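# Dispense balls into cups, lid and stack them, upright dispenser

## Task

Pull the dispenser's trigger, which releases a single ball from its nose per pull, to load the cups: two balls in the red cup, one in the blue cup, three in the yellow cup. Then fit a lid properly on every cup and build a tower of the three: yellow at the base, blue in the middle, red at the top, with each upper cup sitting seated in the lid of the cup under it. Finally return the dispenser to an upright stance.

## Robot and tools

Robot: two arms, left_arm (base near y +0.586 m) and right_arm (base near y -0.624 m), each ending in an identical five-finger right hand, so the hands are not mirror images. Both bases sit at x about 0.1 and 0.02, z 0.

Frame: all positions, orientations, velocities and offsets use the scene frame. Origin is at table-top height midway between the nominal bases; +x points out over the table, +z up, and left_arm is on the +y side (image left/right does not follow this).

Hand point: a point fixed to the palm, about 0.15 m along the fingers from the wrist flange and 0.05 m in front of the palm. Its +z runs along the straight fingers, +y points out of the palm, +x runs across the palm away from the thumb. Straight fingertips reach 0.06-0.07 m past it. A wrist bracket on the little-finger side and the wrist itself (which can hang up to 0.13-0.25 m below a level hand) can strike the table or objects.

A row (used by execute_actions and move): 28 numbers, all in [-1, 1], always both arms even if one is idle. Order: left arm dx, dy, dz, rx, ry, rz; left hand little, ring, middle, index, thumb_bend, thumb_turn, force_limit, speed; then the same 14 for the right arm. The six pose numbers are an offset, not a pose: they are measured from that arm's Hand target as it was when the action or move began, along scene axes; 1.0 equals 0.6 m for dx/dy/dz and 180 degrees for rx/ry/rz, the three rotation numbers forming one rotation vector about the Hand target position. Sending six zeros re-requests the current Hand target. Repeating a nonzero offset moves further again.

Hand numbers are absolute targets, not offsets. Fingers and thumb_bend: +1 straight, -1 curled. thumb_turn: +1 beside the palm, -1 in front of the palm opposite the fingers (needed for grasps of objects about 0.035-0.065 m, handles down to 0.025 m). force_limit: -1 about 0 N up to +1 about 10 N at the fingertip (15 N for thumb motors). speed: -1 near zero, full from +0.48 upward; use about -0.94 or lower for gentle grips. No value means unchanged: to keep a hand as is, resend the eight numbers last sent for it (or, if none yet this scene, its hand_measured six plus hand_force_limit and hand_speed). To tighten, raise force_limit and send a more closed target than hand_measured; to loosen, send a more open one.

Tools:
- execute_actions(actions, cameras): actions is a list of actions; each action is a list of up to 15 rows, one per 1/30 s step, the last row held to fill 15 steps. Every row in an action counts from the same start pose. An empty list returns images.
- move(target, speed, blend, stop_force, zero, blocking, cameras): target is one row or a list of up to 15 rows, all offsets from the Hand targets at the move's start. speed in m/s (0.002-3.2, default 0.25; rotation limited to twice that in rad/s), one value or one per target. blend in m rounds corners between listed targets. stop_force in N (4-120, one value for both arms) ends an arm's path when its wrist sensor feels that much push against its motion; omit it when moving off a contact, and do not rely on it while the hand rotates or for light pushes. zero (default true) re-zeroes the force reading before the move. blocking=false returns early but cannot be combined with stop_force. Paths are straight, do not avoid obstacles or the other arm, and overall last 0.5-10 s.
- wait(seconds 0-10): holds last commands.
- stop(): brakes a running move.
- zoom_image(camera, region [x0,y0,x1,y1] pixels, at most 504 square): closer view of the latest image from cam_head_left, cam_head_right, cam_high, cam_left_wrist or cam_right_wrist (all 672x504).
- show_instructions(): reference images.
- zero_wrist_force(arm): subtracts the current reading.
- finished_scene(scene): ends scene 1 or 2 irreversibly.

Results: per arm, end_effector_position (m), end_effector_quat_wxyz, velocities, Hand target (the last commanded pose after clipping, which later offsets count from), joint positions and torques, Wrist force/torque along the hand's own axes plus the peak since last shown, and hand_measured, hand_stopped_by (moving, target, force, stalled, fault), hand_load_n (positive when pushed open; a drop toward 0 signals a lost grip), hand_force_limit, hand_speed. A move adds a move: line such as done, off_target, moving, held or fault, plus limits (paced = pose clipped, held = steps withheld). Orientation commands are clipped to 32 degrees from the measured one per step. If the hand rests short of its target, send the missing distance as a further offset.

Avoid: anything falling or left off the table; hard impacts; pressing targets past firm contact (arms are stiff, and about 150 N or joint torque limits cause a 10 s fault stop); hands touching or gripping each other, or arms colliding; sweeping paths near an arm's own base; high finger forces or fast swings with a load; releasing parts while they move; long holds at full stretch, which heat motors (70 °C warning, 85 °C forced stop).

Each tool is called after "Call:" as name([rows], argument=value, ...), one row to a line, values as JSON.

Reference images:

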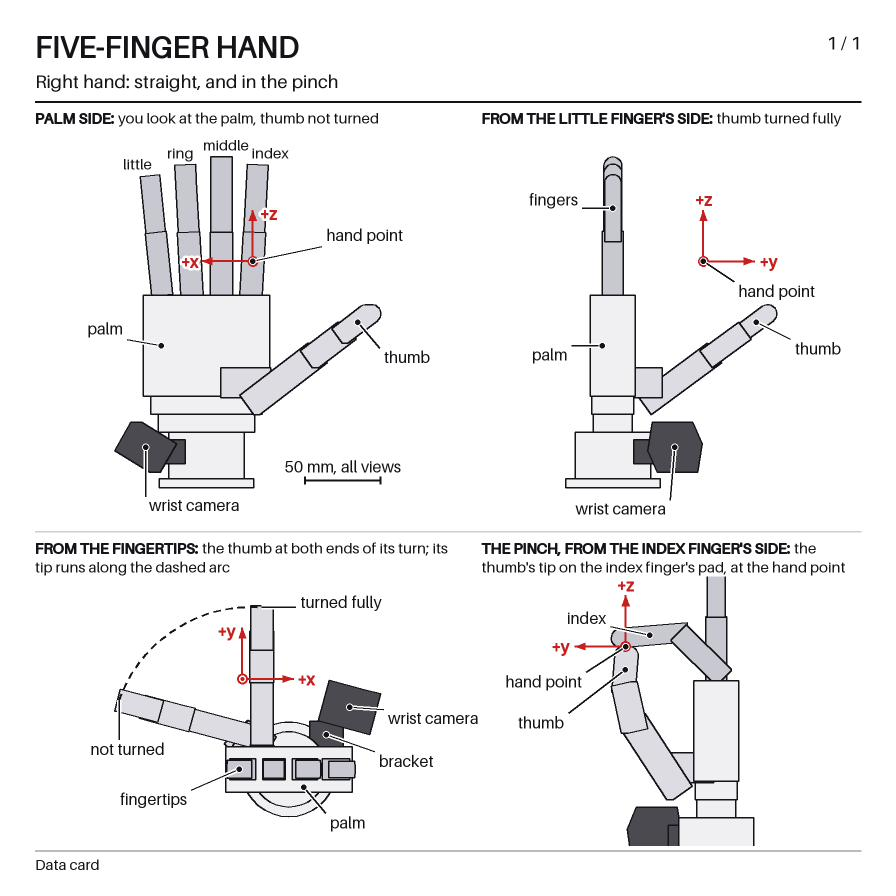

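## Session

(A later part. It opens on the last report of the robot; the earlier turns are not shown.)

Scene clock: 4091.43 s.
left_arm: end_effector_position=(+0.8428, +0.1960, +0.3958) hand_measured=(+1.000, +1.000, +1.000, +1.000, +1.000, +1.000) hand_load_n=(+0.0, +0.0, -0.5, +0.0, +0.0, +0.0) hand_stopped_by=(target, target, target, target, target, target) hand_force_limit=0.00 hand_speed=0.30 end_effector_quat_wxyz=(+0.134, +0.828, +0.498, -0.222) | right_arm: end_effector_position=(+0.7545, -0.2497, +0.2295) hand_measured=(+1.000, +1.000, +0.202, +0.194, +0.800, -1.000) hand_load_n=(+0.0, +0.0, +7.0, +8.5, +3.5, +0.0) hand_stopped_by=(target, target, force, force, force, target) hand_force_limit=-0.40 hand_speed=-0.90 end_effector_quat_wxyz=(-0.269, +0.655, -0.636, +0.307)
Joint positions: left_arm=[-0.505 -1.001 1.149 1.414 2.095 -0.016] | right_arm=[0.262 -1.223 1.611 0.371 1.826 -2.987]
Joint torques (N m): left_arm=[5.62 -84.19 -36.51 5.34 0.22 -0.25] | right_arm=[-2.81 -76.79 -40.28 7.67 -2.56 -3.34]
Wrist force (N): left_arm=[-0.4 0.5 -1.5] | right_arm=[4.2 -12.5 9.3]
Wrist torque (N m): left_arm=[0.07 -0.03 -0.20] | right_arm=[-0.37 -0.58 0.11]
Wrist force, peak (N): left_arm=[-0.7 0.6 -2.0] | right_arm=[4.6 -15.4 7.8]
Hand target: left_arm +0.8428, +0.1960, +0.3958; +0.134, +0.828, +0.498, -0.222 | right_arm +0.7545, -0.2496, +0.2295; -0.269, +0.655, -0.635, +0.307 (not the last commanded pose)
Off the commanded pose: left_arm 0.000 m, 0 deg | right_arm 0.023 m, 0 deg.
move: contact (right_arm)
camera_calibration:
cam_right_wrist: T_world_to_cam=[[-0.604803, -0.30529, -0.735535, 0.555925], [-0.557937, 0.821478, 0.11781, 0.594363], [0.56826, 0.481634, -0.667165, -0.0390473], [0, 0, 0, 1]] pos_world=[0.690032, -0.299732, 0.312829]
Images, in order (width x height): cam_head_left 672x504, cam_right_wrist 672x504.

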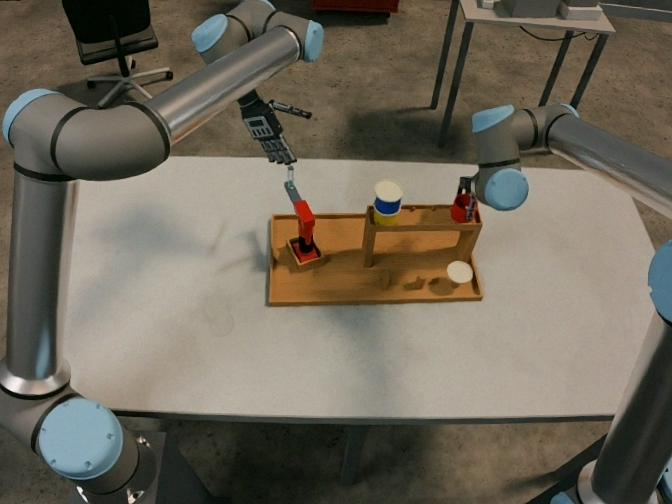

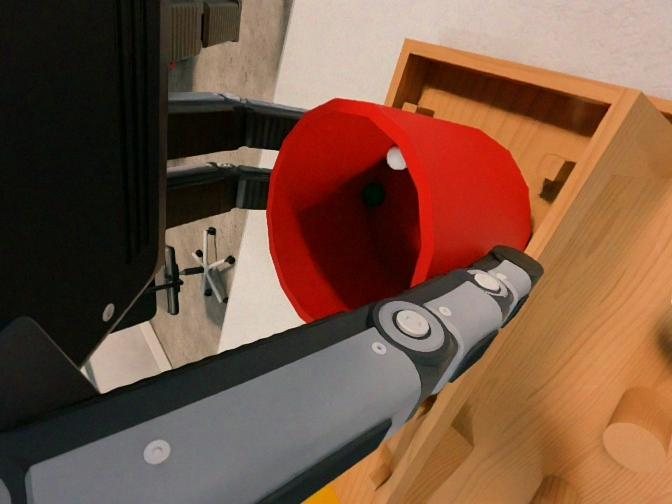

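Call:
move(target=[0,0,0,0,0,0,1,1,1,1,1,1,0,0.3,0.0025,0,0,0,0,0,1,1,0.1,0.1,0.5,-1,-0.4,-0.9], speed=0.01)

Call:
move(target=[0,0,0,0,0,0,1,1,1,1,1,1,0,0.3,0,0,-0.04,0,0,0,1,1,0.1,0.1,0.5,-1,-0.4,-0.9], speed=0.012, stop_force=4, cameras=["cam_right_wrist","cam_head_left"])

Scene clock: 4097.93 s.
left_arm: end_effector_position=(+0.8428, +0.1960, +0.3958) hand_measured=(+1.000, +1.000, +1.000, +1.000, +1.000, +1.000) hand_load_n=(+0.0, +0.0, +0.0, +0.0, +0.0, +0.0) hand_stopped_by=(target, target, target, target, target, target) hand_force_limit=0.00 hand_speed=0.30 end_effector_quat_wxyz=(+0.134, +0.828, +0.498, -0.222) | right_arm: end_effector_position=(+0.7559, -0.2496, +0.2295) hand_measured=(+1.000, +1.000, +0.202, +0.194, +0.800, -1.000) hand_load_n=(-0.5, +0.0, +3.0, +4.5, +7.0, +0.5) hand_stopped_by=(target, target, force, force, force, target) hand_force_limit=-0.40 hand_speed=-0.90 end_effector_quat_wxyz=(-0.269, +0.655, -0.635, +0.307)
Joint positions: left_arm=[-0.505 -1.001 1.149 1.414 2.095 -0.016] | right_arm=[0.261 -1.221 1.609 0.372 1.826 -2.988]
Joint torques (N m): left_arm=[5.84 -86.11 -36.21 5.57 0.23 -0.68] | right_arm=[-13.47 -57.81 -46.74 4.01 -2.27 -3.36]
Wrist force (N): left_arm=[-0.6 0.4 -1.9] | right_arm=[4.4 -4.1 1.4]
Wrist torque (N m): left_arm=[0.08 0.01 -0.21] | right_arm=[-0.77 -0.59 0.21]
Wrist force, peak (N): left_arm=[-0.7 0.5 -2.0] | right_arm=[4.8 -12.9 9.5]
Hand target: left_arm +0.8428, +0.1960, +0.3958; +0.134, +0.828, +0.498, -0.222 | right_arm +0.7560, -0.2496, +0.2295; -0.269, +0.655, -0.635, +0.307
Off the commanded pose: left_arm 0.000 m, 0 deg | right_arm 0.000 m, 0 deg.
move: done

Scene clock: 4099.87 s.
left_arm: end_effector_position=(+0.8428, +0.1960, +0.3958) hand_measured=(+1.000, +1.000, +1.000, +1.000, +1.000, +1.000) hand_load_n=(+0.0, +0.0, +0.0, +0.0, +0.0, +0.0) hand_stopped_by=(target, target, target, target, target, target) hand_force_limit=0.00 hand_speed=0.30 end_effector_quat_wxyz=(+0.134, +0.828, +0.498, -0.222) | right_arm: end_effector_position=(+0.7560, -0.2496, +0.2210) hand_measured=(+1.000, +1.000, +0.202, +0.192, +0.800, -1.000) hand_load_n=(+0.0, +0.0, +6.0, +7.0, +2.5, +0.0) hand_stopped_by=(target, target, force, force, force, target) hand_force_limit=-0.40 hand_speed=-0.90 end_effector_quat_wxyz=(-0.269, +0.655, -0.635, +0.307)
Joint positions: left_arm=[-0.505 -1.001 1.149 1.414 2.095 -0.016] | right_arm=[0.261 -1.216 1.617 0.358 1.826 -2.988]
Joint torques (N m): left_arm=[5.61 -86.32 -36.27 5.46 0.38 -0.16] | right_arm=[-3.8 -78.15 -39 7.27 -2.56 -2.93]
Wrist force (N): left_arm=[-0.6 0.5 -1.5] | right_arm=[5.9 -12.9 6.6]
Wrist torque (N m): left_arm=[0.09 0.01 -0.21] | right_arm=[-0.46 -0.64 0.14]
Wrist force, peak (N): left_arm=[-0.8 0.6 -2.0] | right_arm=[8.4 -18.1 0.8]
Hand target: left_arm +0.8428, +0.1960, +0.3958; +0.134, +0.828, +0.498, -0.222 | right_arm +0.7560, -0.2496, +0.2210; -0.269, +0.655, -0.635, +0.307 (not the last commanded pose)
Off the commanded pose: left_arm 0.000 m, 0 deg | right_arm 0.015 m, 0 deg.
move: contact (right_arm)
camera_calibration:
cam_right_wrist: T_world_to_cam=[[-0.604727, -0.305226, -0.735624, 0.550574], [-0.557912, 0.8215, 0.11778, 0.596199], [0.568365, 0.481639, -0.667072, -0.0456702], [0, 0, 0, 1]] pos_world=[0.691531, -0.299732, 0.304329]
Images, in order (width x height): cam_head_left 672x504, cam_right_wrist 672x504.

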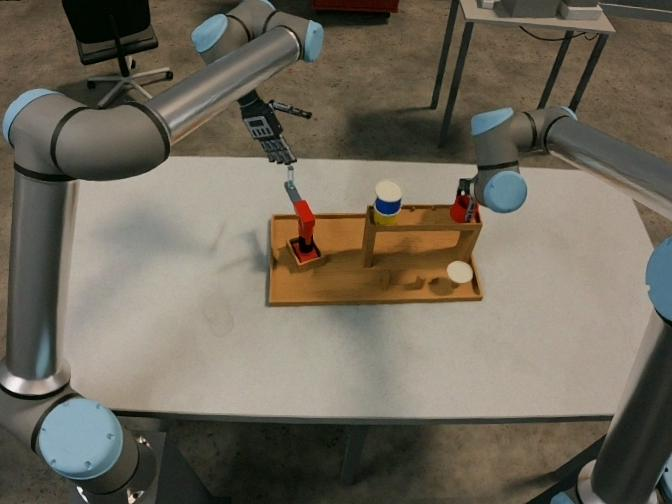

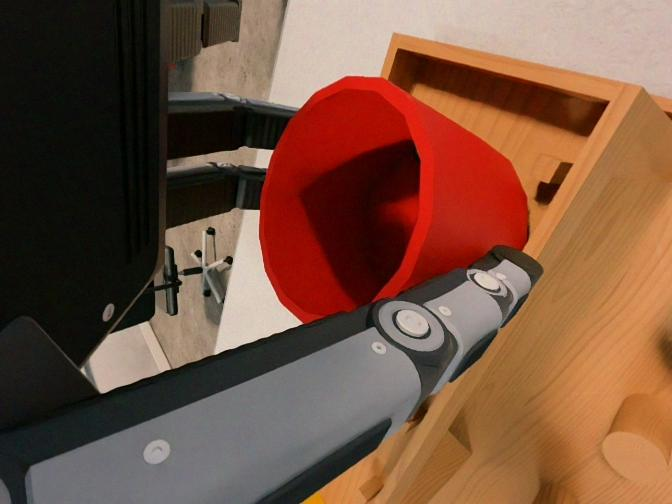

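Call:
move(target=[0,0,0,0,0,0,1,1,1,1,1,1,0,0.3,0.0025,0,0,0,0,0,1,1,0.1,0.1,0.5,-1,-0.4,-0.9], speed=0.01, cameras=["cam_right_wrist"])

Call:
move(target=[0,0,0,0,0,0,1,1,1,1,1,1,0,0.3,0,0,-0.02,0,0,0,1,1,0.1,0.1,0.5,-1,-0.4,-0.9], speed=0.012, stop_force=4, cameras=["cam_right_wrist"])

Scene clock: 4107.00 s.
left_arm: end_effector_position=(+0.8428, +0.1960, +0.3958) hand_measured=(+1.000, +1.000, +1.000, +1.000, +1.000, +1.000) hand_load_n=(+0.0, +0.0, +0.0, +0.0, +0.0, +0.0) hand_stopped_by=(target, target, target, target, target, target) hand_force_limit=0.00 hand_speed=0.30 end_effector_quat_wxyz=(+0.134, +0.828, +0.498, -0.222) | right_arm: end_effector_position=(+0.7575, -0.2496, +0.2210) hand_measured=(+1.000, +1.000, +0.202, +0.192, +0.800, -1.000) hand_load_n=(+0.0, +0.0, +0.5, +2.5, +7.0, -1.5) hand_stopped_by=(target, target, force, force, force, target) hand_force_limit=-0.40 hand_speed=-0.90 end_effector_quat_wxyz=(-0.269, +0.655, -0.635, +0.307)
Joint positions: left_arm=[-0.505 -1.001 1.149 1.414 2.095 -0.016] | right_arm=[0.261 -1.214 1.614 0.358 1.825 -2.988]
Joint torques (N m): left_arm=[4.77 -85.52 -37.04 5.2 0.26 -0.6] | right_arm=[-14.33 -56.06 -47.66 1.74 -2.52 -3.1]
Wrist force (N): left_arm=[-0.7 0.6 -1.6] | right_arm=[6.7 -4.1 -3.8]
Wrist torque (N m): left_arm=[0.09 0.03 -0.22] | right_arm=[-0.81 -0.66 0.22]
Wrist force, peak (N): left_arm=[-0.8 0.4 -2.1] | right_arm=[6.1 -13.2 6.9]
Hand target: left_arm +0.8428, +0.1960, +0.3958; +0.134, +0.828, +0.498, -0.222 | right_arm +0.7575, -0.2496, +0.2210; -0.269, +0.655, -0.635, +0.307
Off the commanded pose: left_arm 0.000 m, 0 deg | right_arm 0.000 m, 0 deg.
move: done
camera_calibration:
cam_right_wrist: T_world_to_cam=[[-0.604728, -0.305305, -0.73559, 0.551447], [-0.557981, 0.821454, 0.117773, 0.597072], [0.568297, 0.481666, -0.66711, -0.0464557], [0, 0, 0, 1]] pos_world=[0.693031, -0.299732, 0.304329]
Images, in order (width x height): cam_right_wrist 672x504.

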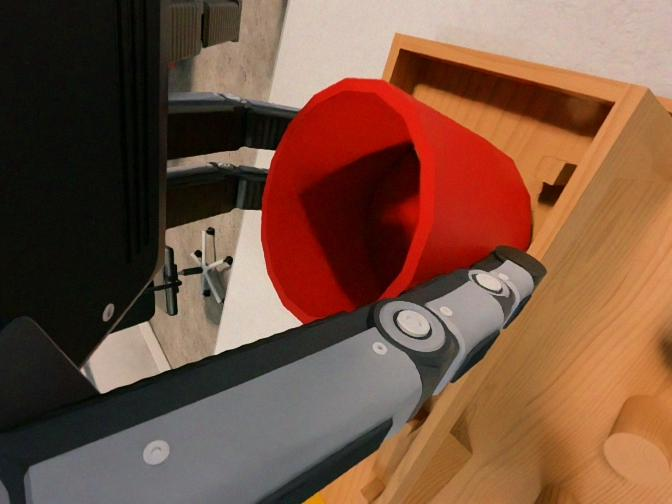

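Scene clock: 4108.13 s.
left_arm: end_effector_position=(+0.8428, +0.1960, +0.3958) hand_measured=(+1.000, +1.000, +1.000, +1.000, +1.000, +1.000) hand_load_n=(+0.0, +0.0, +0.5, +0.0, +0.0, +0.0) hand_stopped_by=(target, target, target, target, target, target) hand_force_limit=0.00 hand_speed=0.30 end_effector_quat_wxyz=(+0.134, +0.828, +0.498, -0.222) | right_arm: end_effector_position=(+0.7576, -0.2496, +0.2206) hand_measured=(+1.000, +1.000, +0.200, +0.192, +0.800, -1.000) hand_load_n=(+0.0, +0.0, -1.0, +2.0, +7.5, -2.5) hand_stopped_by=(target, target, force, force, force, target) hand_force_limit=-0.40 hand_speed=-0.90 end_effector_quat_wxyz=(-0.269, +0.655, -0.635, +0.307)
Joint positions: left_arm=[-0.505 -1.001 1.149 1.414 2.095 -0.016] | right_arm=[0.261 -1.214 1.615 0.358 1.825 -2.988]
Joint torques (N m): left_arm=[4.79 -86.62 -36.58 5.52 0.4 -0.12] | right_arm=[-8.17 -67.08 -44 2.84 -2.05 -2.48]
Wrist force (N): left_arm=[-0.6 0.2 -1.7] | right_arm=[8.5 -8.5 -10.9]
Wrist torque (N m): left_arm=[0.03 0.01 -0.22] | right_arm=[-0.64 -0.52 0.12]
Wrist force, peak (N): left_arm=[-0.3 0.6 -2.2] | right_arm=[10.2 -10.9 -14.7]
Hand target: left_arm +0.8428, +0.1960, +0.3958; +0.134, +0.828, +0.498, -0.222 | right_arm +0.7576, -0.2496, +0.2206; -0.269, +0.655, -0.635, +0.307 (not the last commanded pose)
Off the commanded pose: left_arm 0.000 m, 0 deg | right_arm 0.012 m, 0 deg.
move: contact (right_arm)
camera_calibration:
cam_right_wrist: T_world_to_cam=[[-0.604693, -0.305276, -0.735631, 0.55121], [-0.55795, 0.821481, 0.117736, 0.597173], [0.568365, 0.481639, -0.667072, -0.0468461], [0, 0, 0, 1]] pos_world=[0.693131, -0.299732, 0.303929]
Images, in order (width x height): cam_right_wrist 672x504.

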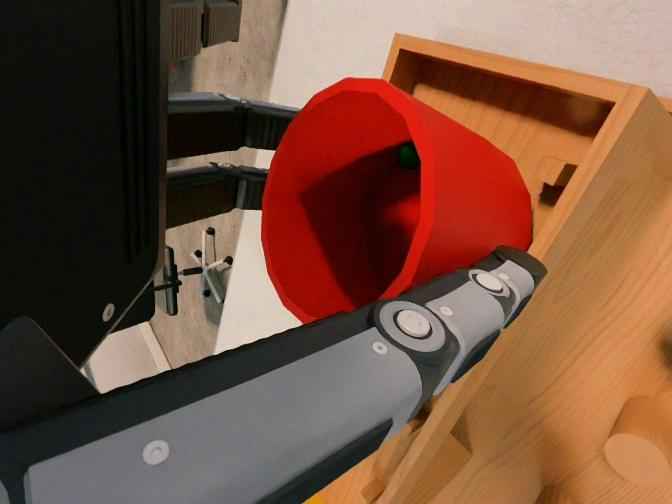

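Call:
move(target=[0,0,0,0,0,0,1,1,1,1,1,1,0,0.3,0,0,0.0013,0,0,0,1,1,0.1,0.1,0.5,-1,-0.4,-0.9], speed=0.01)

Call:
execute_actions([
  [[0,0,0,0,0,0,1,1,1,1,1,1,0,0.3,0,0,0,0,0,0,1,1,0.6,0.6,1,-1,-0.4,-0.85]],
  [[0,0,0,0,0,0,1,1,1,1,1,1,0,0.3,0,0,0,0,0,0,1,1,0.6,0.6,1,-1,-0.4,-0.85]],
  [[0,0,0,0,0,0,1,1,1,1,1,1,0,0.3,0,0,0,0,0,0,1,1,0.6,0.6,1,-1,-0.4,-0.85]],
  [[0,0,0,0,0,0,1,1,1,1,1,1,0,0.3,0,0,0,0,0,0,1,1,0.6,0.6,1,-1,-0.4,-0.85]],
], cameras=["cam_right_wrist"])

Call:
move([
  [0,0,0,0,0,0,1,1,1,1,1,1,0,0.3,0,0,0.17,0,0,0,1,1,0.6,0.6,1,-1,-0.4,-0.85],
  [0,0,0,0,0,0,1,1,1,1,1,1,0,0.3,0,0,0.3,0.019,-0.019,0,1,1,0.6,0.6,1,-1,-0.4,-0.85],
], speed=0.08, blend=[0.02,0], cameras=["cam_right_wrist","cam_left_wrist","cam_head_left","cam_high"])

Scene clock: 4117.20 s.
left_arm: end_effector_position=(+0.8428, +0.1960, +0.3958) hand_measured=(+1.000, +1.000, +1.000, +1.000, +1.000, +1.000) hand_load_n=(+0.0, +0.0, +0.0, +0.0, +0.0, +0.0) hand_stopped_by=(target, target, target, target, target, target) hand_force_limit=0.00 hand_speed=0.30 end_effector_quat_wxyz=(+0.134, +0.828, +0.498, -0.222) | right_arm: end_effector_position=(+0.7576, -0.2496, +0.2214) hand_measured=(+1.000, +1.000, +0.202, +0.192, +0.800, -1.000) hand_load_n=(+0.0, +0.0, +1.5, +3.0, +6.5, -1.5) hand_stopped_by=(target, target, force, force, force, target) hand_force_limit=-0.40 hand_speed=-0.90 end_effector_quat_wxyz=(-0.269, +0.655, -0.635, +0.307)
Joint positions: left_arm=[-0.505 -1.001 1.149 1.414 2.095 -0.016] | right_arm=[0.261 -1.214 1.614 0.359 1.825 -2.988]
Joint torques (N m): left_arm=[5.32 -85.54 -37.21 5.5 0.44 -0.49] | right_arm=[5.31 -77.06 -48.26 3.36 -1.67 2.37]
Wrist force (N): left_arm=[-0.6 0.5 -1.5] | right_arm=[5.9 -2.9 -0.9]
Wrist torque (N m): left_arm=[0.07 0.01 -0.21] | right_arm=[-0.84 -0.70 0.23]
Wrist force, peak (N): left_arm=[-0.4 0.6 -2.2] | right_arm=[8.8 -8.7 -11.3]
Hand target: left_arm +0.8428, +0.1960, +0.3958; +0.134, +0.828, +0.498, -0.222 | right_arm +0.7576, -0.2496, +0.2214; -0.269, +0.655, -0.635, +0.307
Off the commanded pose: left_arm 0.000 m, 0 deg | right_arm 0.000 m, 0 deg.
move: done

Scene clock: 4119.40 s.
left_arm: end_effector_position=(+0.8428, +0.1960, +0.3958) hand_measured=(+1.000, +1.000, +1.000, +1.000, +1.000, +1.000) hand_load_n=(+0.0, +0.0, +0.0, +0.0, +0.0, +0.0) hand_stopped_by=(target, target, target, target, target, target) hand_force_limit=0.00 hand_speed=0.30 end_effector_quat_wxyz=(+0.134, +0.828, +0.498, -0.222) | right_arm: end_effector_position=(+0.7576, -0.2496, +0.2214) hand_measured=(+1.000, +1.000, +0.600, +0.600, +1.000, -1.000) hand_load_n=(+0.0, +0.0, +0.0, +0.0, +0.0, +0.0) hand_stopped_by=(target, target, target, target, target, target) hand_force_limit=-0.40 hand_speed=-0.85 end_effector_quat_wxyz=(-0.269, +0.655, -0.635, +0.307)
Joint positions: left_arm=[-0.505 -1.001 1.149 1.414 2.095 -0.016] | right_arm=[0.261 -1.214 1.614 0.359 1.825 -2.988]
Joint torques (N m): left_arm=[6.39 -85.25 -37.26 5.66 0.23 -0.48] | right_arm=[4.09 -79.49 -38.97 2.75 -0.68 2.35]
Wrist force (N): left_arm=[-0.7 0.5 -1.9] | right_arm=[5.4 -4.4 0.5]
Wrist torque (N m): left_arm=[0.10 0.03 -0.22] | right_arm=[-0.77 -0.72 0.27]
Wrist force, peak (N): left_arm=[-0.6 0.6 -2.0] | right_arm=[5.7 -4.8 0.7]
Hand target: left_arm +0.8428, +0.1960, +0.3958; +0.134, +0.828, +0.498, -0.222 | right_arm +0.7576, -0.2496, +0.2214; -0.269, +0.655, -0.635, +0.307
Off the commanded pose: left_arm 0.000 m, 0 deg | right_arm 0.000 m, 0 deg.
camera_calibration:
cam_right_wrist: T_world_to_cam=[[-0.604693, -0.305276, -0.735631, 0.551799], [-0.55795, 0.821481, 0.117736, 0.597079], [0.568365, 0.481639, -0.667072, -0.0463124], [0, 0, 0, 1]] pos_world=[0.693131, -0.299732, 0.304729]
Images, in order (width x height): cam_right_wrist 672x504.

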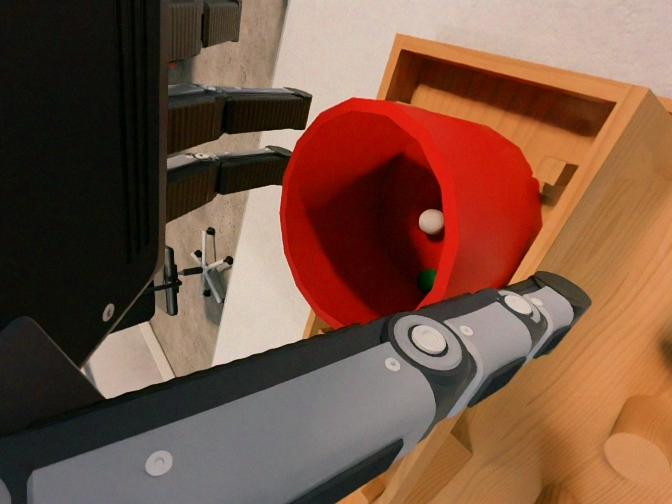

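Scene clock: 4122.03 s.
left_arm: end_effector_position=(+0.8428, +0.1960, +0.3958) hand_measured=(+1.000, +1.000, +1.000, +1.000, +1.000, +1.000) hand_load_n=(+0.0, +0.5, +0.0, +0.0, +0.0, +0.0) hand_stopped_by=(target, target, target, target, target, target) hand_force_limit=0.00 hand_speed=0.30 end_effector_quat_wxyz=(+0.134, +0.828, +0.498, -0.222) | right_arm: end_effector_position=(+0.7576, -0.2496, +0.4012) hand_measured=(+1.000, +1.000, +0.600, +0.600, +1.000, -1.000) hand_load_n=(+0.0, +0.0, +0.0, +0.0, +0.0, +0.0) hand_stopped_by=(target, target, target, target, target, target) hand_force_limit=-0.40 hand_speed=-0.85 end_effector_quat_wxyz=(-0.308, +0.637, -0.636, +0.308)
Joint positions: left_arm=[-0.505 -1.001 1.149 1.414 2.095 -0.016] | right_arm=[0.247 -1.327 1.447 0.569 1.788 -2.967]
Joint torques (N m): left_arm=[4.16 -83.95 -36.22 5.27 0.54 -0.36] | right_arm=[-14.8 -72.29 -50.06 4.55 -2.56 3.14]
Wrist force (N): left_arm=[-0.7 0.5 -1.8] | right_arm=[5.7 -4.6 0.7]
Wrist torque (N m): left_arm=[0.10 0.02 -0.21] | right_arm=[-0.76 -0.76 0.07]
Wrist force, peak (N): left_arm=[-0.8 0.7 -2.0] | right_arm=[5.7 -5.0 1.0]
Hand target: left_arm +0.8428, +0.1960, +0.3958; +0.134, +0.828, +0.498, -0.222 | right_arm +0.7576, -0.2496, +0.4014; -0.308, +0.637, -0.636, +0.308
Off the commanded pose: left_arm 0.000 m, 0 deg | right_arm 0.000 m, 0 deg.
move: done
camera_calibration:
cam_left_wrist: T_world_to_cam=[[0.949539, -0.288619, -0.12278, -0.695639], [-0.0398126, -0.499199, 0.865572, -0.209279], [-0.311112, -0.817006, -0.4855, 0.729194], [0, 0, 0, 1]] pos_world=[0.879066, 0.29051, 0.449759]
cam_right_wrist: T_world_to_cam=[[-0.55937, -0.259901, -0.787119, 0.681708], [-0.565439, 0.813987, 0.133059, 0.57356], [0.606122, 0.519497, -0.602278, 0.0285234], [0, 0, 0, 1]] pos_world=[0.688352, -0.304511, 0.477447]
Images, in order (width x height): cam_head_left 672x504, cam_high 672x504, cam_left_wrist 672x504, cam_right_wrist 672x504.

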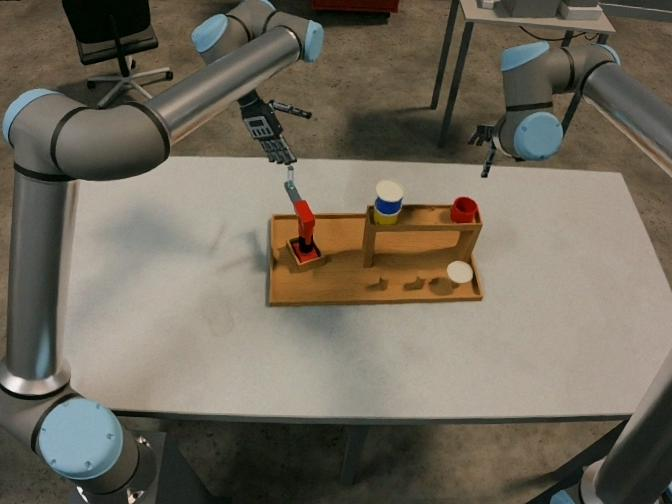

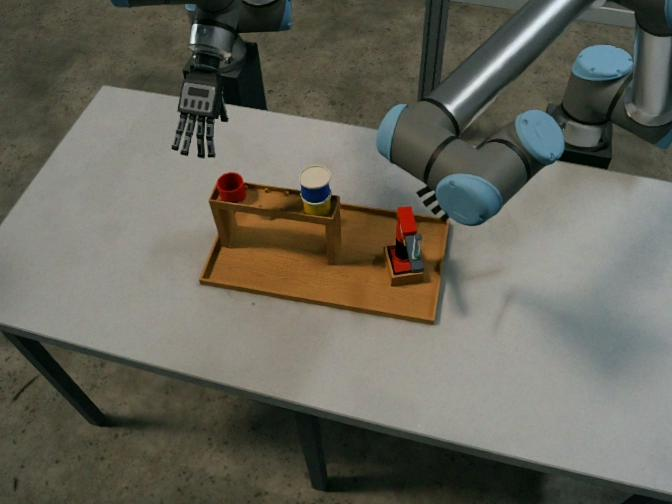

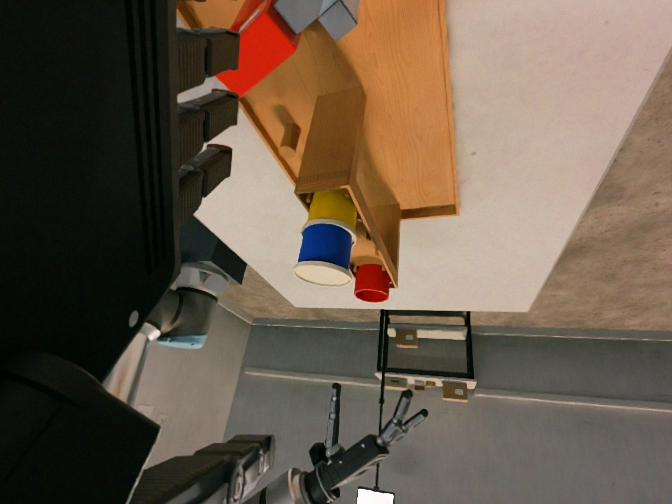

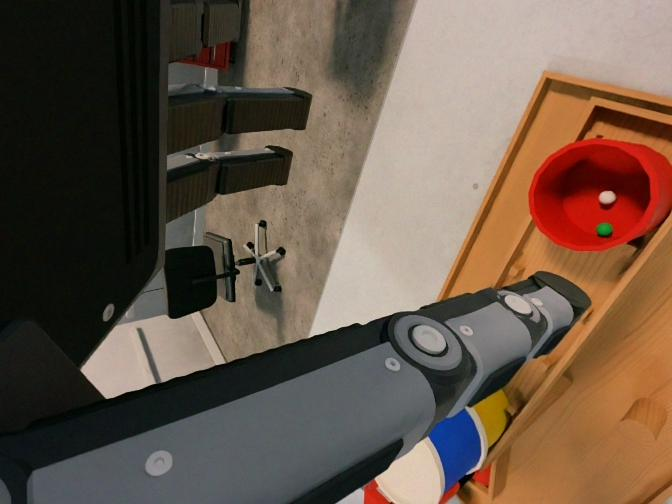

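Call:
move([
  [0,0,0,0,0,0,1,1,1,1,1,1,0,0.3,0,0,0,0,0,0,1,1,1,0,1,-1,-0.4,-0.3],
  [0,0,0,0,0,0,1,1,1,1,1,1,0,0.3,-0.026,0.37,-0.002,0,0,0,1,1,1,0,1,-1,-0.4,-0.3],
], speed=0.12, cameras=["cam_right_wrist","cam_left_wrist","cam_head_right","cam_high"])

Call:
zoom_image(camera="cam_left_wrist", region=[286, 220, 366, 300])

Call:
zoom_image(camera="cam_head_right", region=[360, 180, 404, 224])

Call:
zoom_image(camera="cam_high", region=[296, 165, 340, 209])

Scene clock: 4145.30 s.
left_arm: end_effector_position=(+0.8428, +0.1960, +0.3958) hand_measured=(+1.000, +1.000, +1.000, +1.000, +1.000, +1.000) hand_load_n=(+0.0, +0.0, +0.0, +0.0, +0.0, +0.0) hand_stopped_by=(target, target, target, target, target, target) hand_force_limit=0.00 hand_speed=0.30 end_effector_quat_wxyz=(+0.134, +0.828, +0.498, -0.222) | right_arm: end_effector_position=(+0.7420, -0.0277, +0.4002) hand_measured=(+1.000, +1.000, +1.000, +0.000, +1.000, -1.000) hand_load_n=(+0.0, +0.5, -0.5, +0.0, +0.0, +0.0) hand_stopped_by=(target, target, target, target, target, target) hand_force_limit=-0.40 hand_speed=-0.30 end_effector_quat_wxyz=(-0.308, +0.637, -0.636, +0.308)
Joint positions: left_arm=[-0.505 -1.001 1.149 1.414 2.095 -0.016] | right_arm=[0.544 -1.093 1.137 0.714 2.012 -2.759]
Joint torques (N m): left_arm=[5.45 -84.14 -37.22 5.68 0.67 -0.39] | right_arm=[9.1 -72.09 -49.47 3.7 2.63 3.27]
Wrist force (N): left_arm=[-0.6 0.4 -1.6] | right_arm=[5.2 -4.4 0.1]
Wrist torque (N m): left_arm=[0.07 0.00 -0.22] | right_arm=[-0.66 -0.62 0.05]
Wrist force, peak (N): left_arm=[-0.5 0.9 -2.2] | right_arm=[6.5 -4.5 1.3]
Hand target: left_arm +0.8428, +0.1960, +0.3958; +0.134, +0.828, +0.498, -0.222 | right_arm +0.7420, -0.0276, +0.4002; -0.308, +0.637, -0.636, +0.308
Off the commanded pose: left_arm 0.000 m, 0 deg | right_arm 0.000 m, 0 deg.
move: done
camera_calibration:
cam_left_wrist: T_world_to_cam=[[0.949539, -0.288619, -0.12278, -0.695639], [-0.0398126, -0.499199, 0.865572, -0.209279], [-0.311112, -0.817006, -0.4855, 0.729194], [0, 0, 0, 1]] pos_world=[0.879066, 0.29051, 0.449759]
cam_right_wrist: T_world_to_cam=[[-0.559211, -0.259798, -0.787266, 0.729838], [-0.565484, 0.813953, 0.13307, 0.384272], [0.606227, 0.519601, -0.602083, -0.0780538], [0, 0, 0, 1]] pos_world=[0.672751, -0.0826119, 0.476447]
Images, in order (width x height): cam_head_right 672x504, cam_high 672x504, cam_left_wrist 672x504, cam_right_wrist 672x504.

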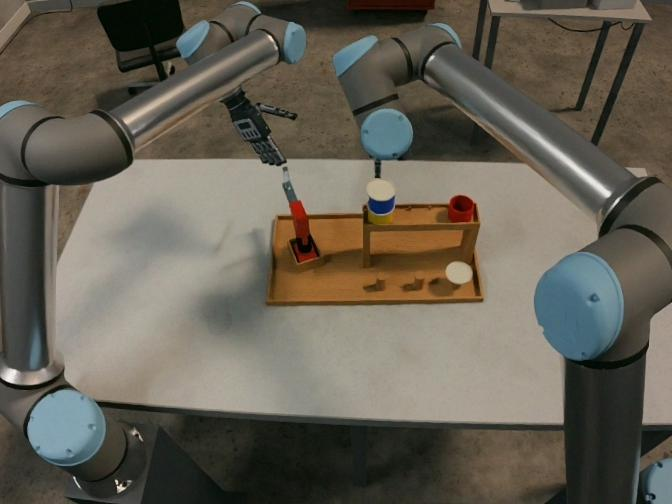

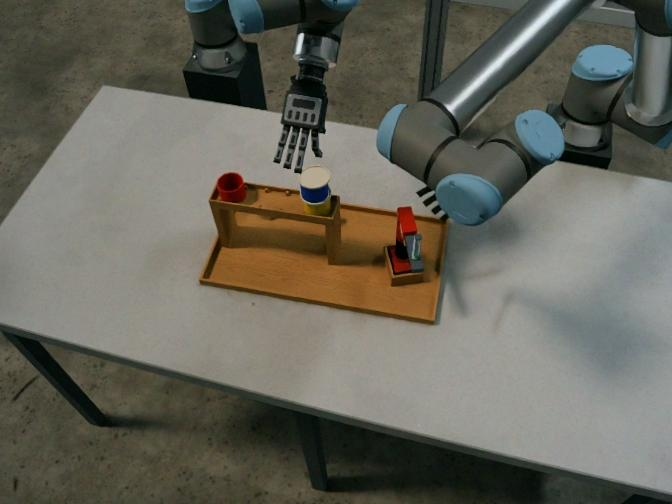

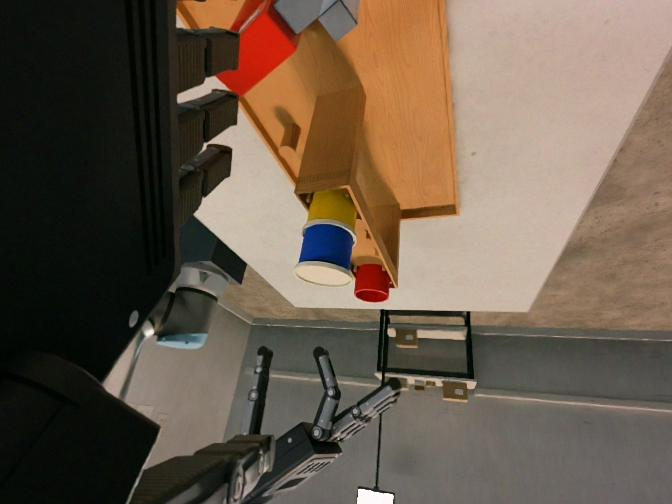

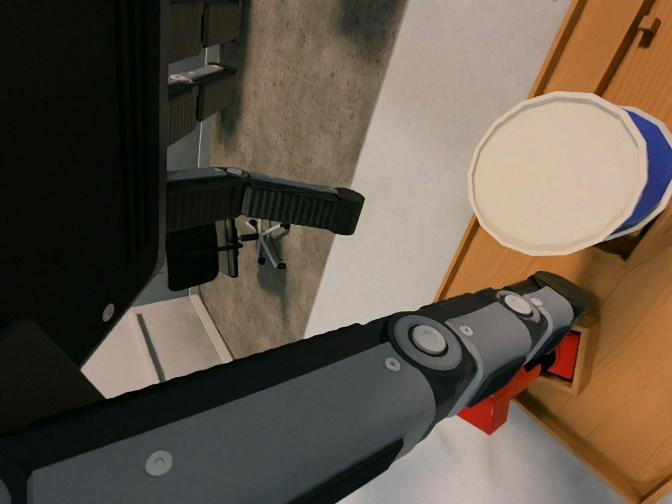

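Scaled by 6.300 from the camera's 672x504 image, which has a finer 960x720 frame.

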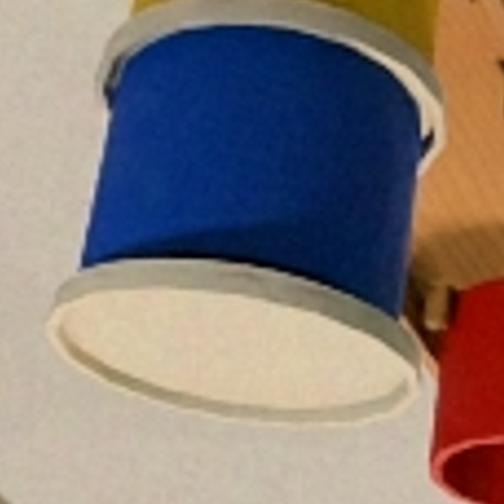

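Scaled by 11.455 from the camera's 672x504 image, which has a finer 960x720 frame.

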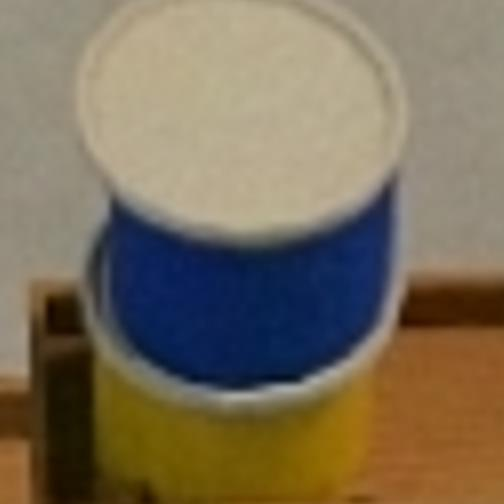

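Scaled by 11.455 from the camera's 672x504 image, which has a finer 960x720 frame.

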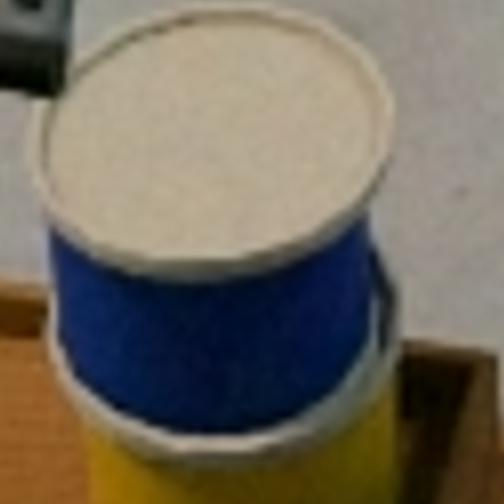

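Call:
move([
  [0,0,0,0,0,0,1,1,1,1,1,1,0,0.3,-0.012,0.0577,0,0,0,0,1,1,1,0,1,-1,-0.4,-0.3],
  [0,0,0,0,0,0,1,1,1,1,1,1,0,0.3,-0.012,0.0577,-0.168,0,0,0,1,1,1,0,1,-1,-0.4,-0.3],
], speed=0.06, stop_force=4, cameras=["cam_right_wrist","cam_left_wrist"])

Call:
zoom_image(camera="cam_left_wrist", region=[276, 220, 386, 310])

Scene clock: 4167.40 s.
left_arm: end_effector_position=(+0.8428, +0.1960, +0.3958) hand_measured=(+1.000, +1.000, +1.000, +1.000, +1.000, +1.000) hand_load_n=(+0.0, +0.0, +0.0, +0.0, +0.0, +0.0) hand_stopped_by=(target, target, target, target, target, target) hand_force_limit=0.00 hand_speed=0.30 end_effector_quat_wxyz=(+0.134, +0.828, +0.498, -0.222) | right_arm: end_effector_position=(+0.7348, +0.0070, +0.2994) hand_measured=(+1.000, +1.000, +1.000, +0.000, +1.000, -1.000) hand_load_n=(+0.0, +0.0, +0.0, +0.0, +0.0, +0.0) hand_stopped_by=(target, target, target, target, target, target) hand_force_limit=-0.40 hand_speed=-0.30 end_effector_quat_wxyz=(-0.308, +0.637, -0.636, +0.308)
Joint positions: left_arm=[-0.505 -1.001 1.149 1.414 2.095 -0.016] | right_arm=[0.586 -1.034 1.225 0.58 2.042 -2.727]
Joint torques (N m): left_arm=[5.62 -85.79 -37.5 5.35 0.6 -0.23] | right_arm=[6.94 -73.83 -34.48 -0.7 -0.86 -3.58]
Wrist force (N): left_arm=[-0.4 0.8 -1.7] | right_arm=[5.0 -4.2 0.5]
Wrist torque (N m): left_arm=[0.13 -0.02 -0.19] | right_arm=[-0.70 -0.61 0.06]
Wrist force, peak (N): left_arm=[-0.7 0.8 -2.2] | right_arm=[5.9 -4.6 0.6]
Hand target: left_arm +0.8428, +0.1960, +0.3958; +0.134, +0.828, +0.498, -0.222 | right_arm +0.7348, +0.0070, +0.2994; -0.308, +0.637, -0.636, +0.308
Off the commanded pose: left_arm 0.000 m, 0 deg | right_arm 0.000 m, 0 deg.
move: done
camera_calibration:
cam_left_wrist: T_world_to_cam=[[0.949539, -0.288619, -0.12278, -0.695639], [-0.0398126, -0.499199, 0.865572, -0.209279], [-0.311112, -0.817006, -0.4855, 0.729194], [0, 0, 0, 1]] pos_world=[0.879066, 0.29051, 0.449759]
cam_right_wrist: T_world_to_cam=[[-0.559241, -0.259791, -0.787247, 0.655483], [-0.565421, 0.814002, 0.133041, 0.36534], [0.606258, 0.519528, -0.602115, -0.152422], [0, 0, 0, 1]] pos_world=[0.665551, -0.0479117, 0.375647]
Images, in order (width x height): cam_left_wrist 672x504, cam_right_wrist 672x504.

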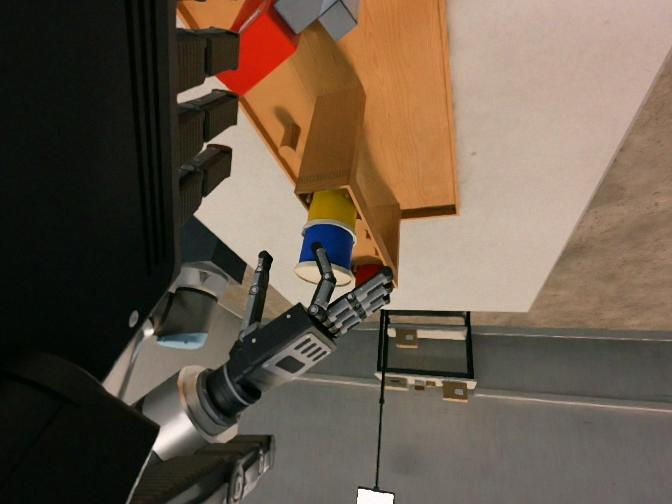

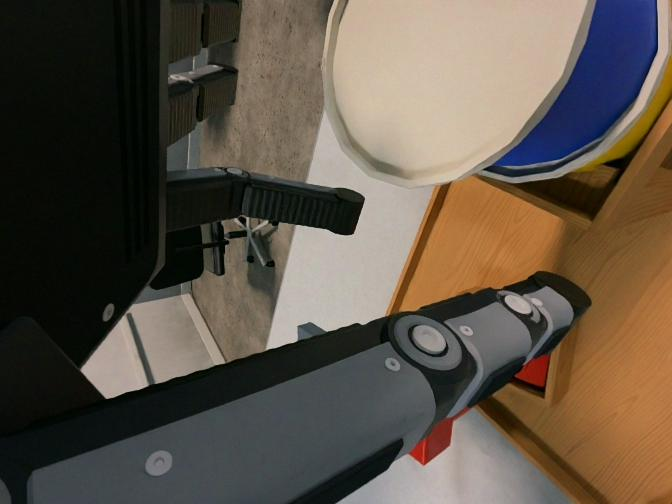

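Scaled by 4.582 from the camera's 672x504 image, which has a finer 960x720 frame.

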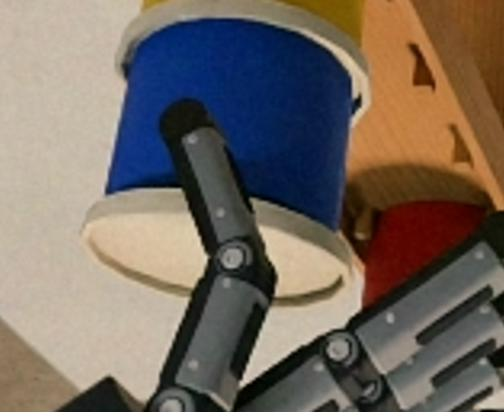

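Call:
move([
  [0,0,0,0,0,0,1,1,1,1,1,1,0,0.3,0,0,0.0083,0,0,0,1,1,1,0,1,-1,-0.4,-0.3],
  [0,0,0,0,0,0,1,1,1,1,1,1,0,0.3,0,-0.018,0.0083,0,0,0,1,1,1,0,1,-1,-0.4,-0.3],
], speed=0.02, stop_force=4, cameras=["cam_right_wrist","cam_left_wrist"])

Call:
zoom_image(camera="cam_left_wrist", region=[276, 220, 386, 310])

Scene clock: 4176.57 s.
left_arm: end_effector_position=(+0.8428, +0.1960, +0.3958) hand_measured=(+1.000, +1.000, +1.000, +1.000, +1.000, +1.000) hand_load_n=(+0.0, +0.0, +0.0, +0.0, +0.0, +0.0) hand_stopped_by=(target, target, target, target, target, target) hand_force_limit=0.00 hand_speed=0.30 end_effector_quat_wxyz=(+0.134, +0.828, +0.498, -0.222) | right_arm: end_effector_position=(+0.7348, -0.0038, +0.3044) hand_measured=(+1.000, +1.000, +1.000, +0.000, +1.000, -1.000) hand_load_n=(+0.0, -0.5, +0.0, +0.0, +0.0, +0.0) hand_stopped_by=(target, target, target, target, target, target) hand_force_limit=-0.40 hand_speed=-0.30 end_effector_quat_wxyz=(-0.308, +0.637, -0.636, +0.308)
Joint positions: left_arm=[-0.505 -1.001 1.149 1.414 2.095 -0.016] | right_arm=[0.575 -1.05 1.241 0.576 2.034 -2.736]
Joint torques (N m): left_arm=[3.51 -86.28 -36.32 5.33 0.4 -0.37] | right_arm=[-14.87 -92.49 -34.2 -1 -2.3 -3.54]
Wrist force (N): left_arm=[-0.5 0.3 -1.8] | right_arm=[5.1 -4.1 0.6]
Wrist torque (N m): left_arm=[0.07 0.00 -0.21] | right_arm=[-0.67 -0.63 0.28]
Wrist force, peak (N): left_arm=[-0.7 0.4 -2.2] | right_arm=[5.5 -5.1 0.5]
Hand target: left_arm +0.8428, +0.1960, +0.3958; +0.134, +0.828, +0.498, -0.222 | right_arm +0.7348, -0.0038, +0.3044; -0.308, +0.637, -0.636, +0.308
Off the commanded pose: left_arm 0.000 m, 0 deg | right_arm 0.000 m, 0 deg.
move: done
camera_calibration:
cam_left_wrist: T_world_to_cam=[[0.949539, -0.288619, -0.12278, -0.695639], [-0.0398126, -0.499199, 0.865572, -0.209279], [-0.311112, -0.817006, -0.4855, 0.729194], [0, 0, 0, 1]] pos_world=[0.879066, 0.29051, 0.449759]
cam_right_wrist: T_world_to_cam=[[-0.559211, -0.259798, -0.787266, 0.656522], [-0.565484, 0.813953, 0.13307, 0.373508], [0.606227, 0.519601, -0.602083, -0.143847], [0, 0, 0, 1]] pos_world=[0.665551, -0.0587119, 0.380547]
Images, in order (width x height): cam_left_wrist 672x504, cam_right_wrist 672x504.

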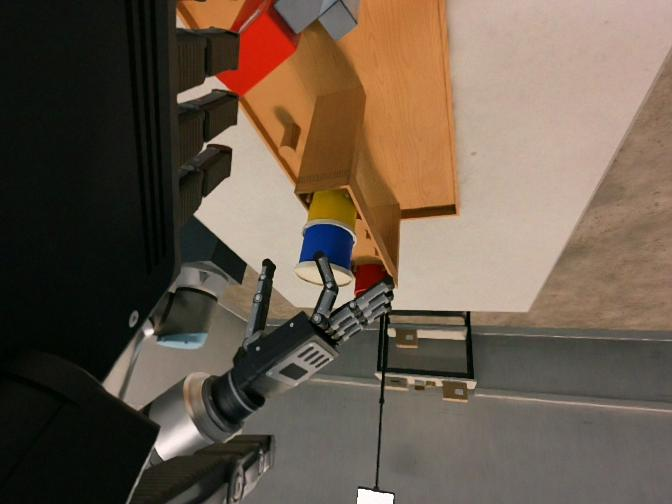

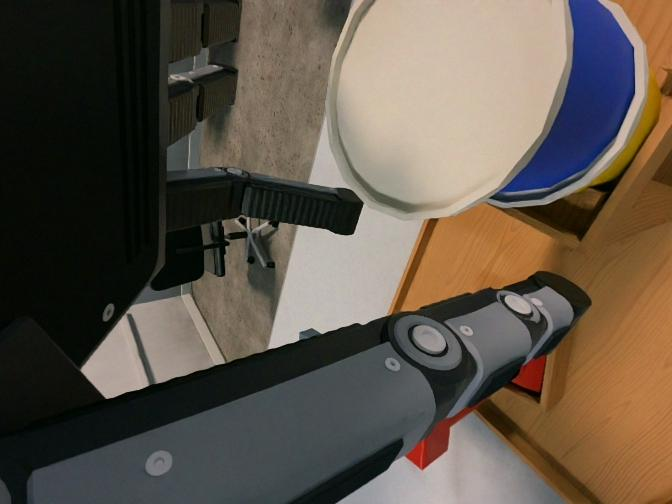

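Scaled by 4.582 from the camera's 672x504 image, which has a finer 960x720 frame.

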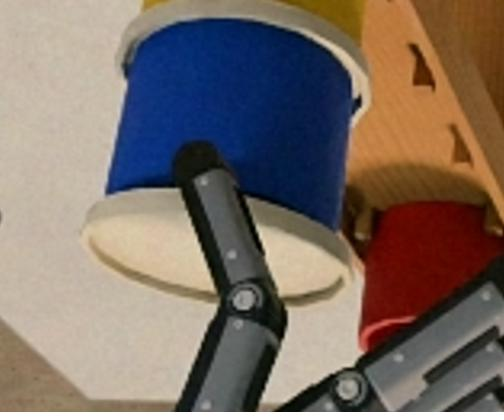

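Call:
move(target=[0,0,0,0,0,0,1,1,1,1,1,1,0,0.3,0,-0.004,0,0,0,0,1,1,1,0,1,-1,-0.4,-0.3], speed=0.01, stop_force=4, cameras=["cam_right_wrist","cam_left_wrist","cam_high"])

Call:
zoom_image(camera="cam_left_wrist", region=[276, 220, 386, 310])

Call:
zoom_image(camera="cam_high", region=[296, 165, 340, 209])

Scene clock: 4185.57 s.
left_arm: end_effector_position=(+0.8428, +0.1960, +0.3958) hand_measured=(+1.000, +1.000, +1.000, +1.000, +1.000, +1.000) hand_load_n=(+0.0, +0.0, +0.0, +0.0, +0.0, +0.0) hand_stopped_by=(target, target, target, target, target, target) hand_force_limit=0.00 hand_speed=0.30 end_effector_quat_wxyz=(+0.134, +0.828, +0.498, -0.222) | right_arm: end_effector_position=(+0.7348, -0.0062, +0.3044) hand_measured=(+1.000, +1.000, +1.000, +0.000, +1.000, -1.000) hand_load_n=(+0.0, +0.0, -0.5, +0.0, +0.0, +0.0) hand_stopped_by=(target, target, target, target, target, target) hand_force_limit=-0.40 hand_speed=-0.30 end_effector_quat_wxyz=(-0.308, +0.637, -0.636, +0.308)
Joint positions: left_arm=[-0.505 -1.001 1.149 1.414 2.095 -0.016] | right_arm=[0.572 -1.053 1.246 0.574 2.032 -2.738]
Joint torques (N m): left_arm=[3.4 -85.88 -36.21 5.22 0.6 -0.67] | right_arm=[-12.69 -91.02 -34.07 -1.1 -1.92 -3.63]
Wrist force (N): left_arm=[-0.4 0.6 -1.5] | right_arm=[5.4 -4.9 0.4]
Wrist torque (N m): left_arm=[0.10 -0.03 -0.20] | right_arm=[-0.78 -0.68 0.27]
Wrist force, peak (N): left_arm=[-0.5 0.7 -2.2] | right_arm=[5.5 -5.1 0.6]
Hand target: left_arm +0.8428, +0.1960, +0.3958; +0.134, +0.828, +0.498, -0.222 | right_arm +0.7348, -0.0062, +0.3044; -0.308, +0.637, -0.636, +0.308
Off the commanded pose: left_arm 0.000 m, 0 deg | right_arm 0.000 m, 0 deg.
move: done
camera_calibration:
cam_left_wrist: T_world_to_cam=[[0.949539, -0.288619, -0.12278, -0.695639], [-0.0398126, -0.499199, 0.865572, -0.209279], [-0.311112, -0.817006, -0.4855, 0.729194], [0, 0, 0, 1]] pos_world=[0.879066, 0.29051, 0.449759]
cam_right_wrist: T_world_to_cam=[[-0.559211, -0.259798, -0.787266, 0.655898], [-0.565484, 0.813953, 0.13307, 0.375462], [0.606227, 0.519601, -0.602083, -0.1426], [0, 0, 0, 1]] pos_world=[0.665551, -0.0611119, 0.380547]
Images, in order (width x height): cam_high 672x504, cam_left_wrist 672x504, cam_right_wrist 672x504.

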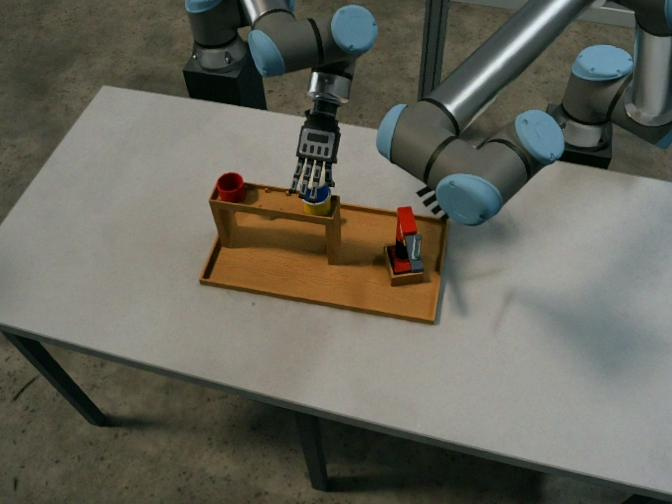

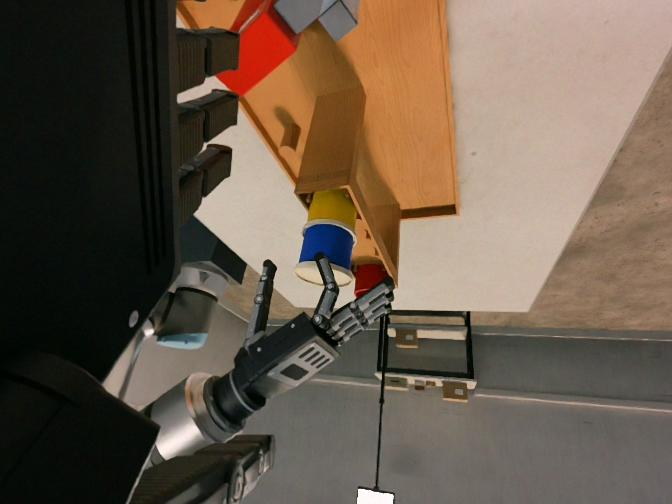

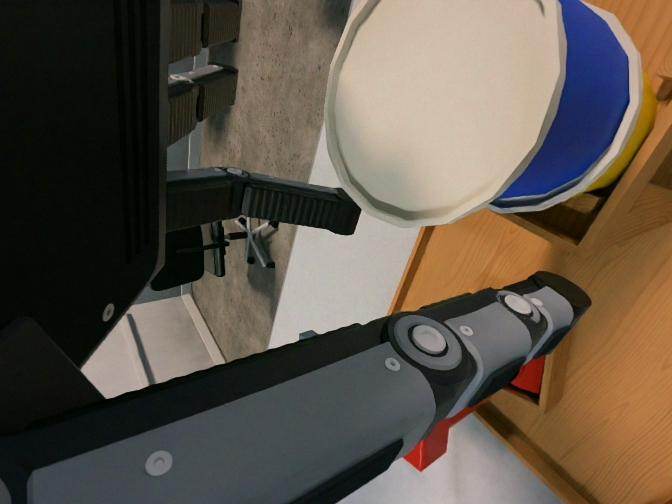

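Scaled by 4.582 from the camera's 672x504 image, which has a finer 960x720 frame.

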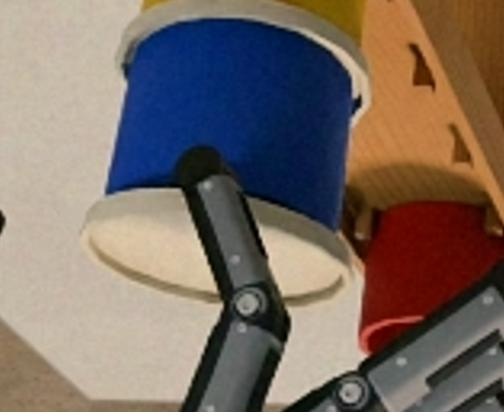

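Scaled by 11.455 from the camera's 672x504 image, which has a finer 960x720 frame.

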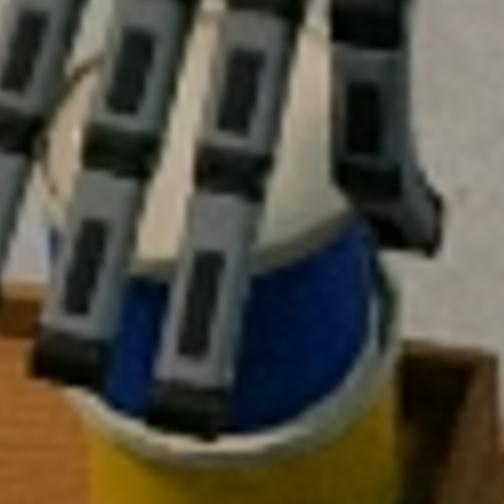

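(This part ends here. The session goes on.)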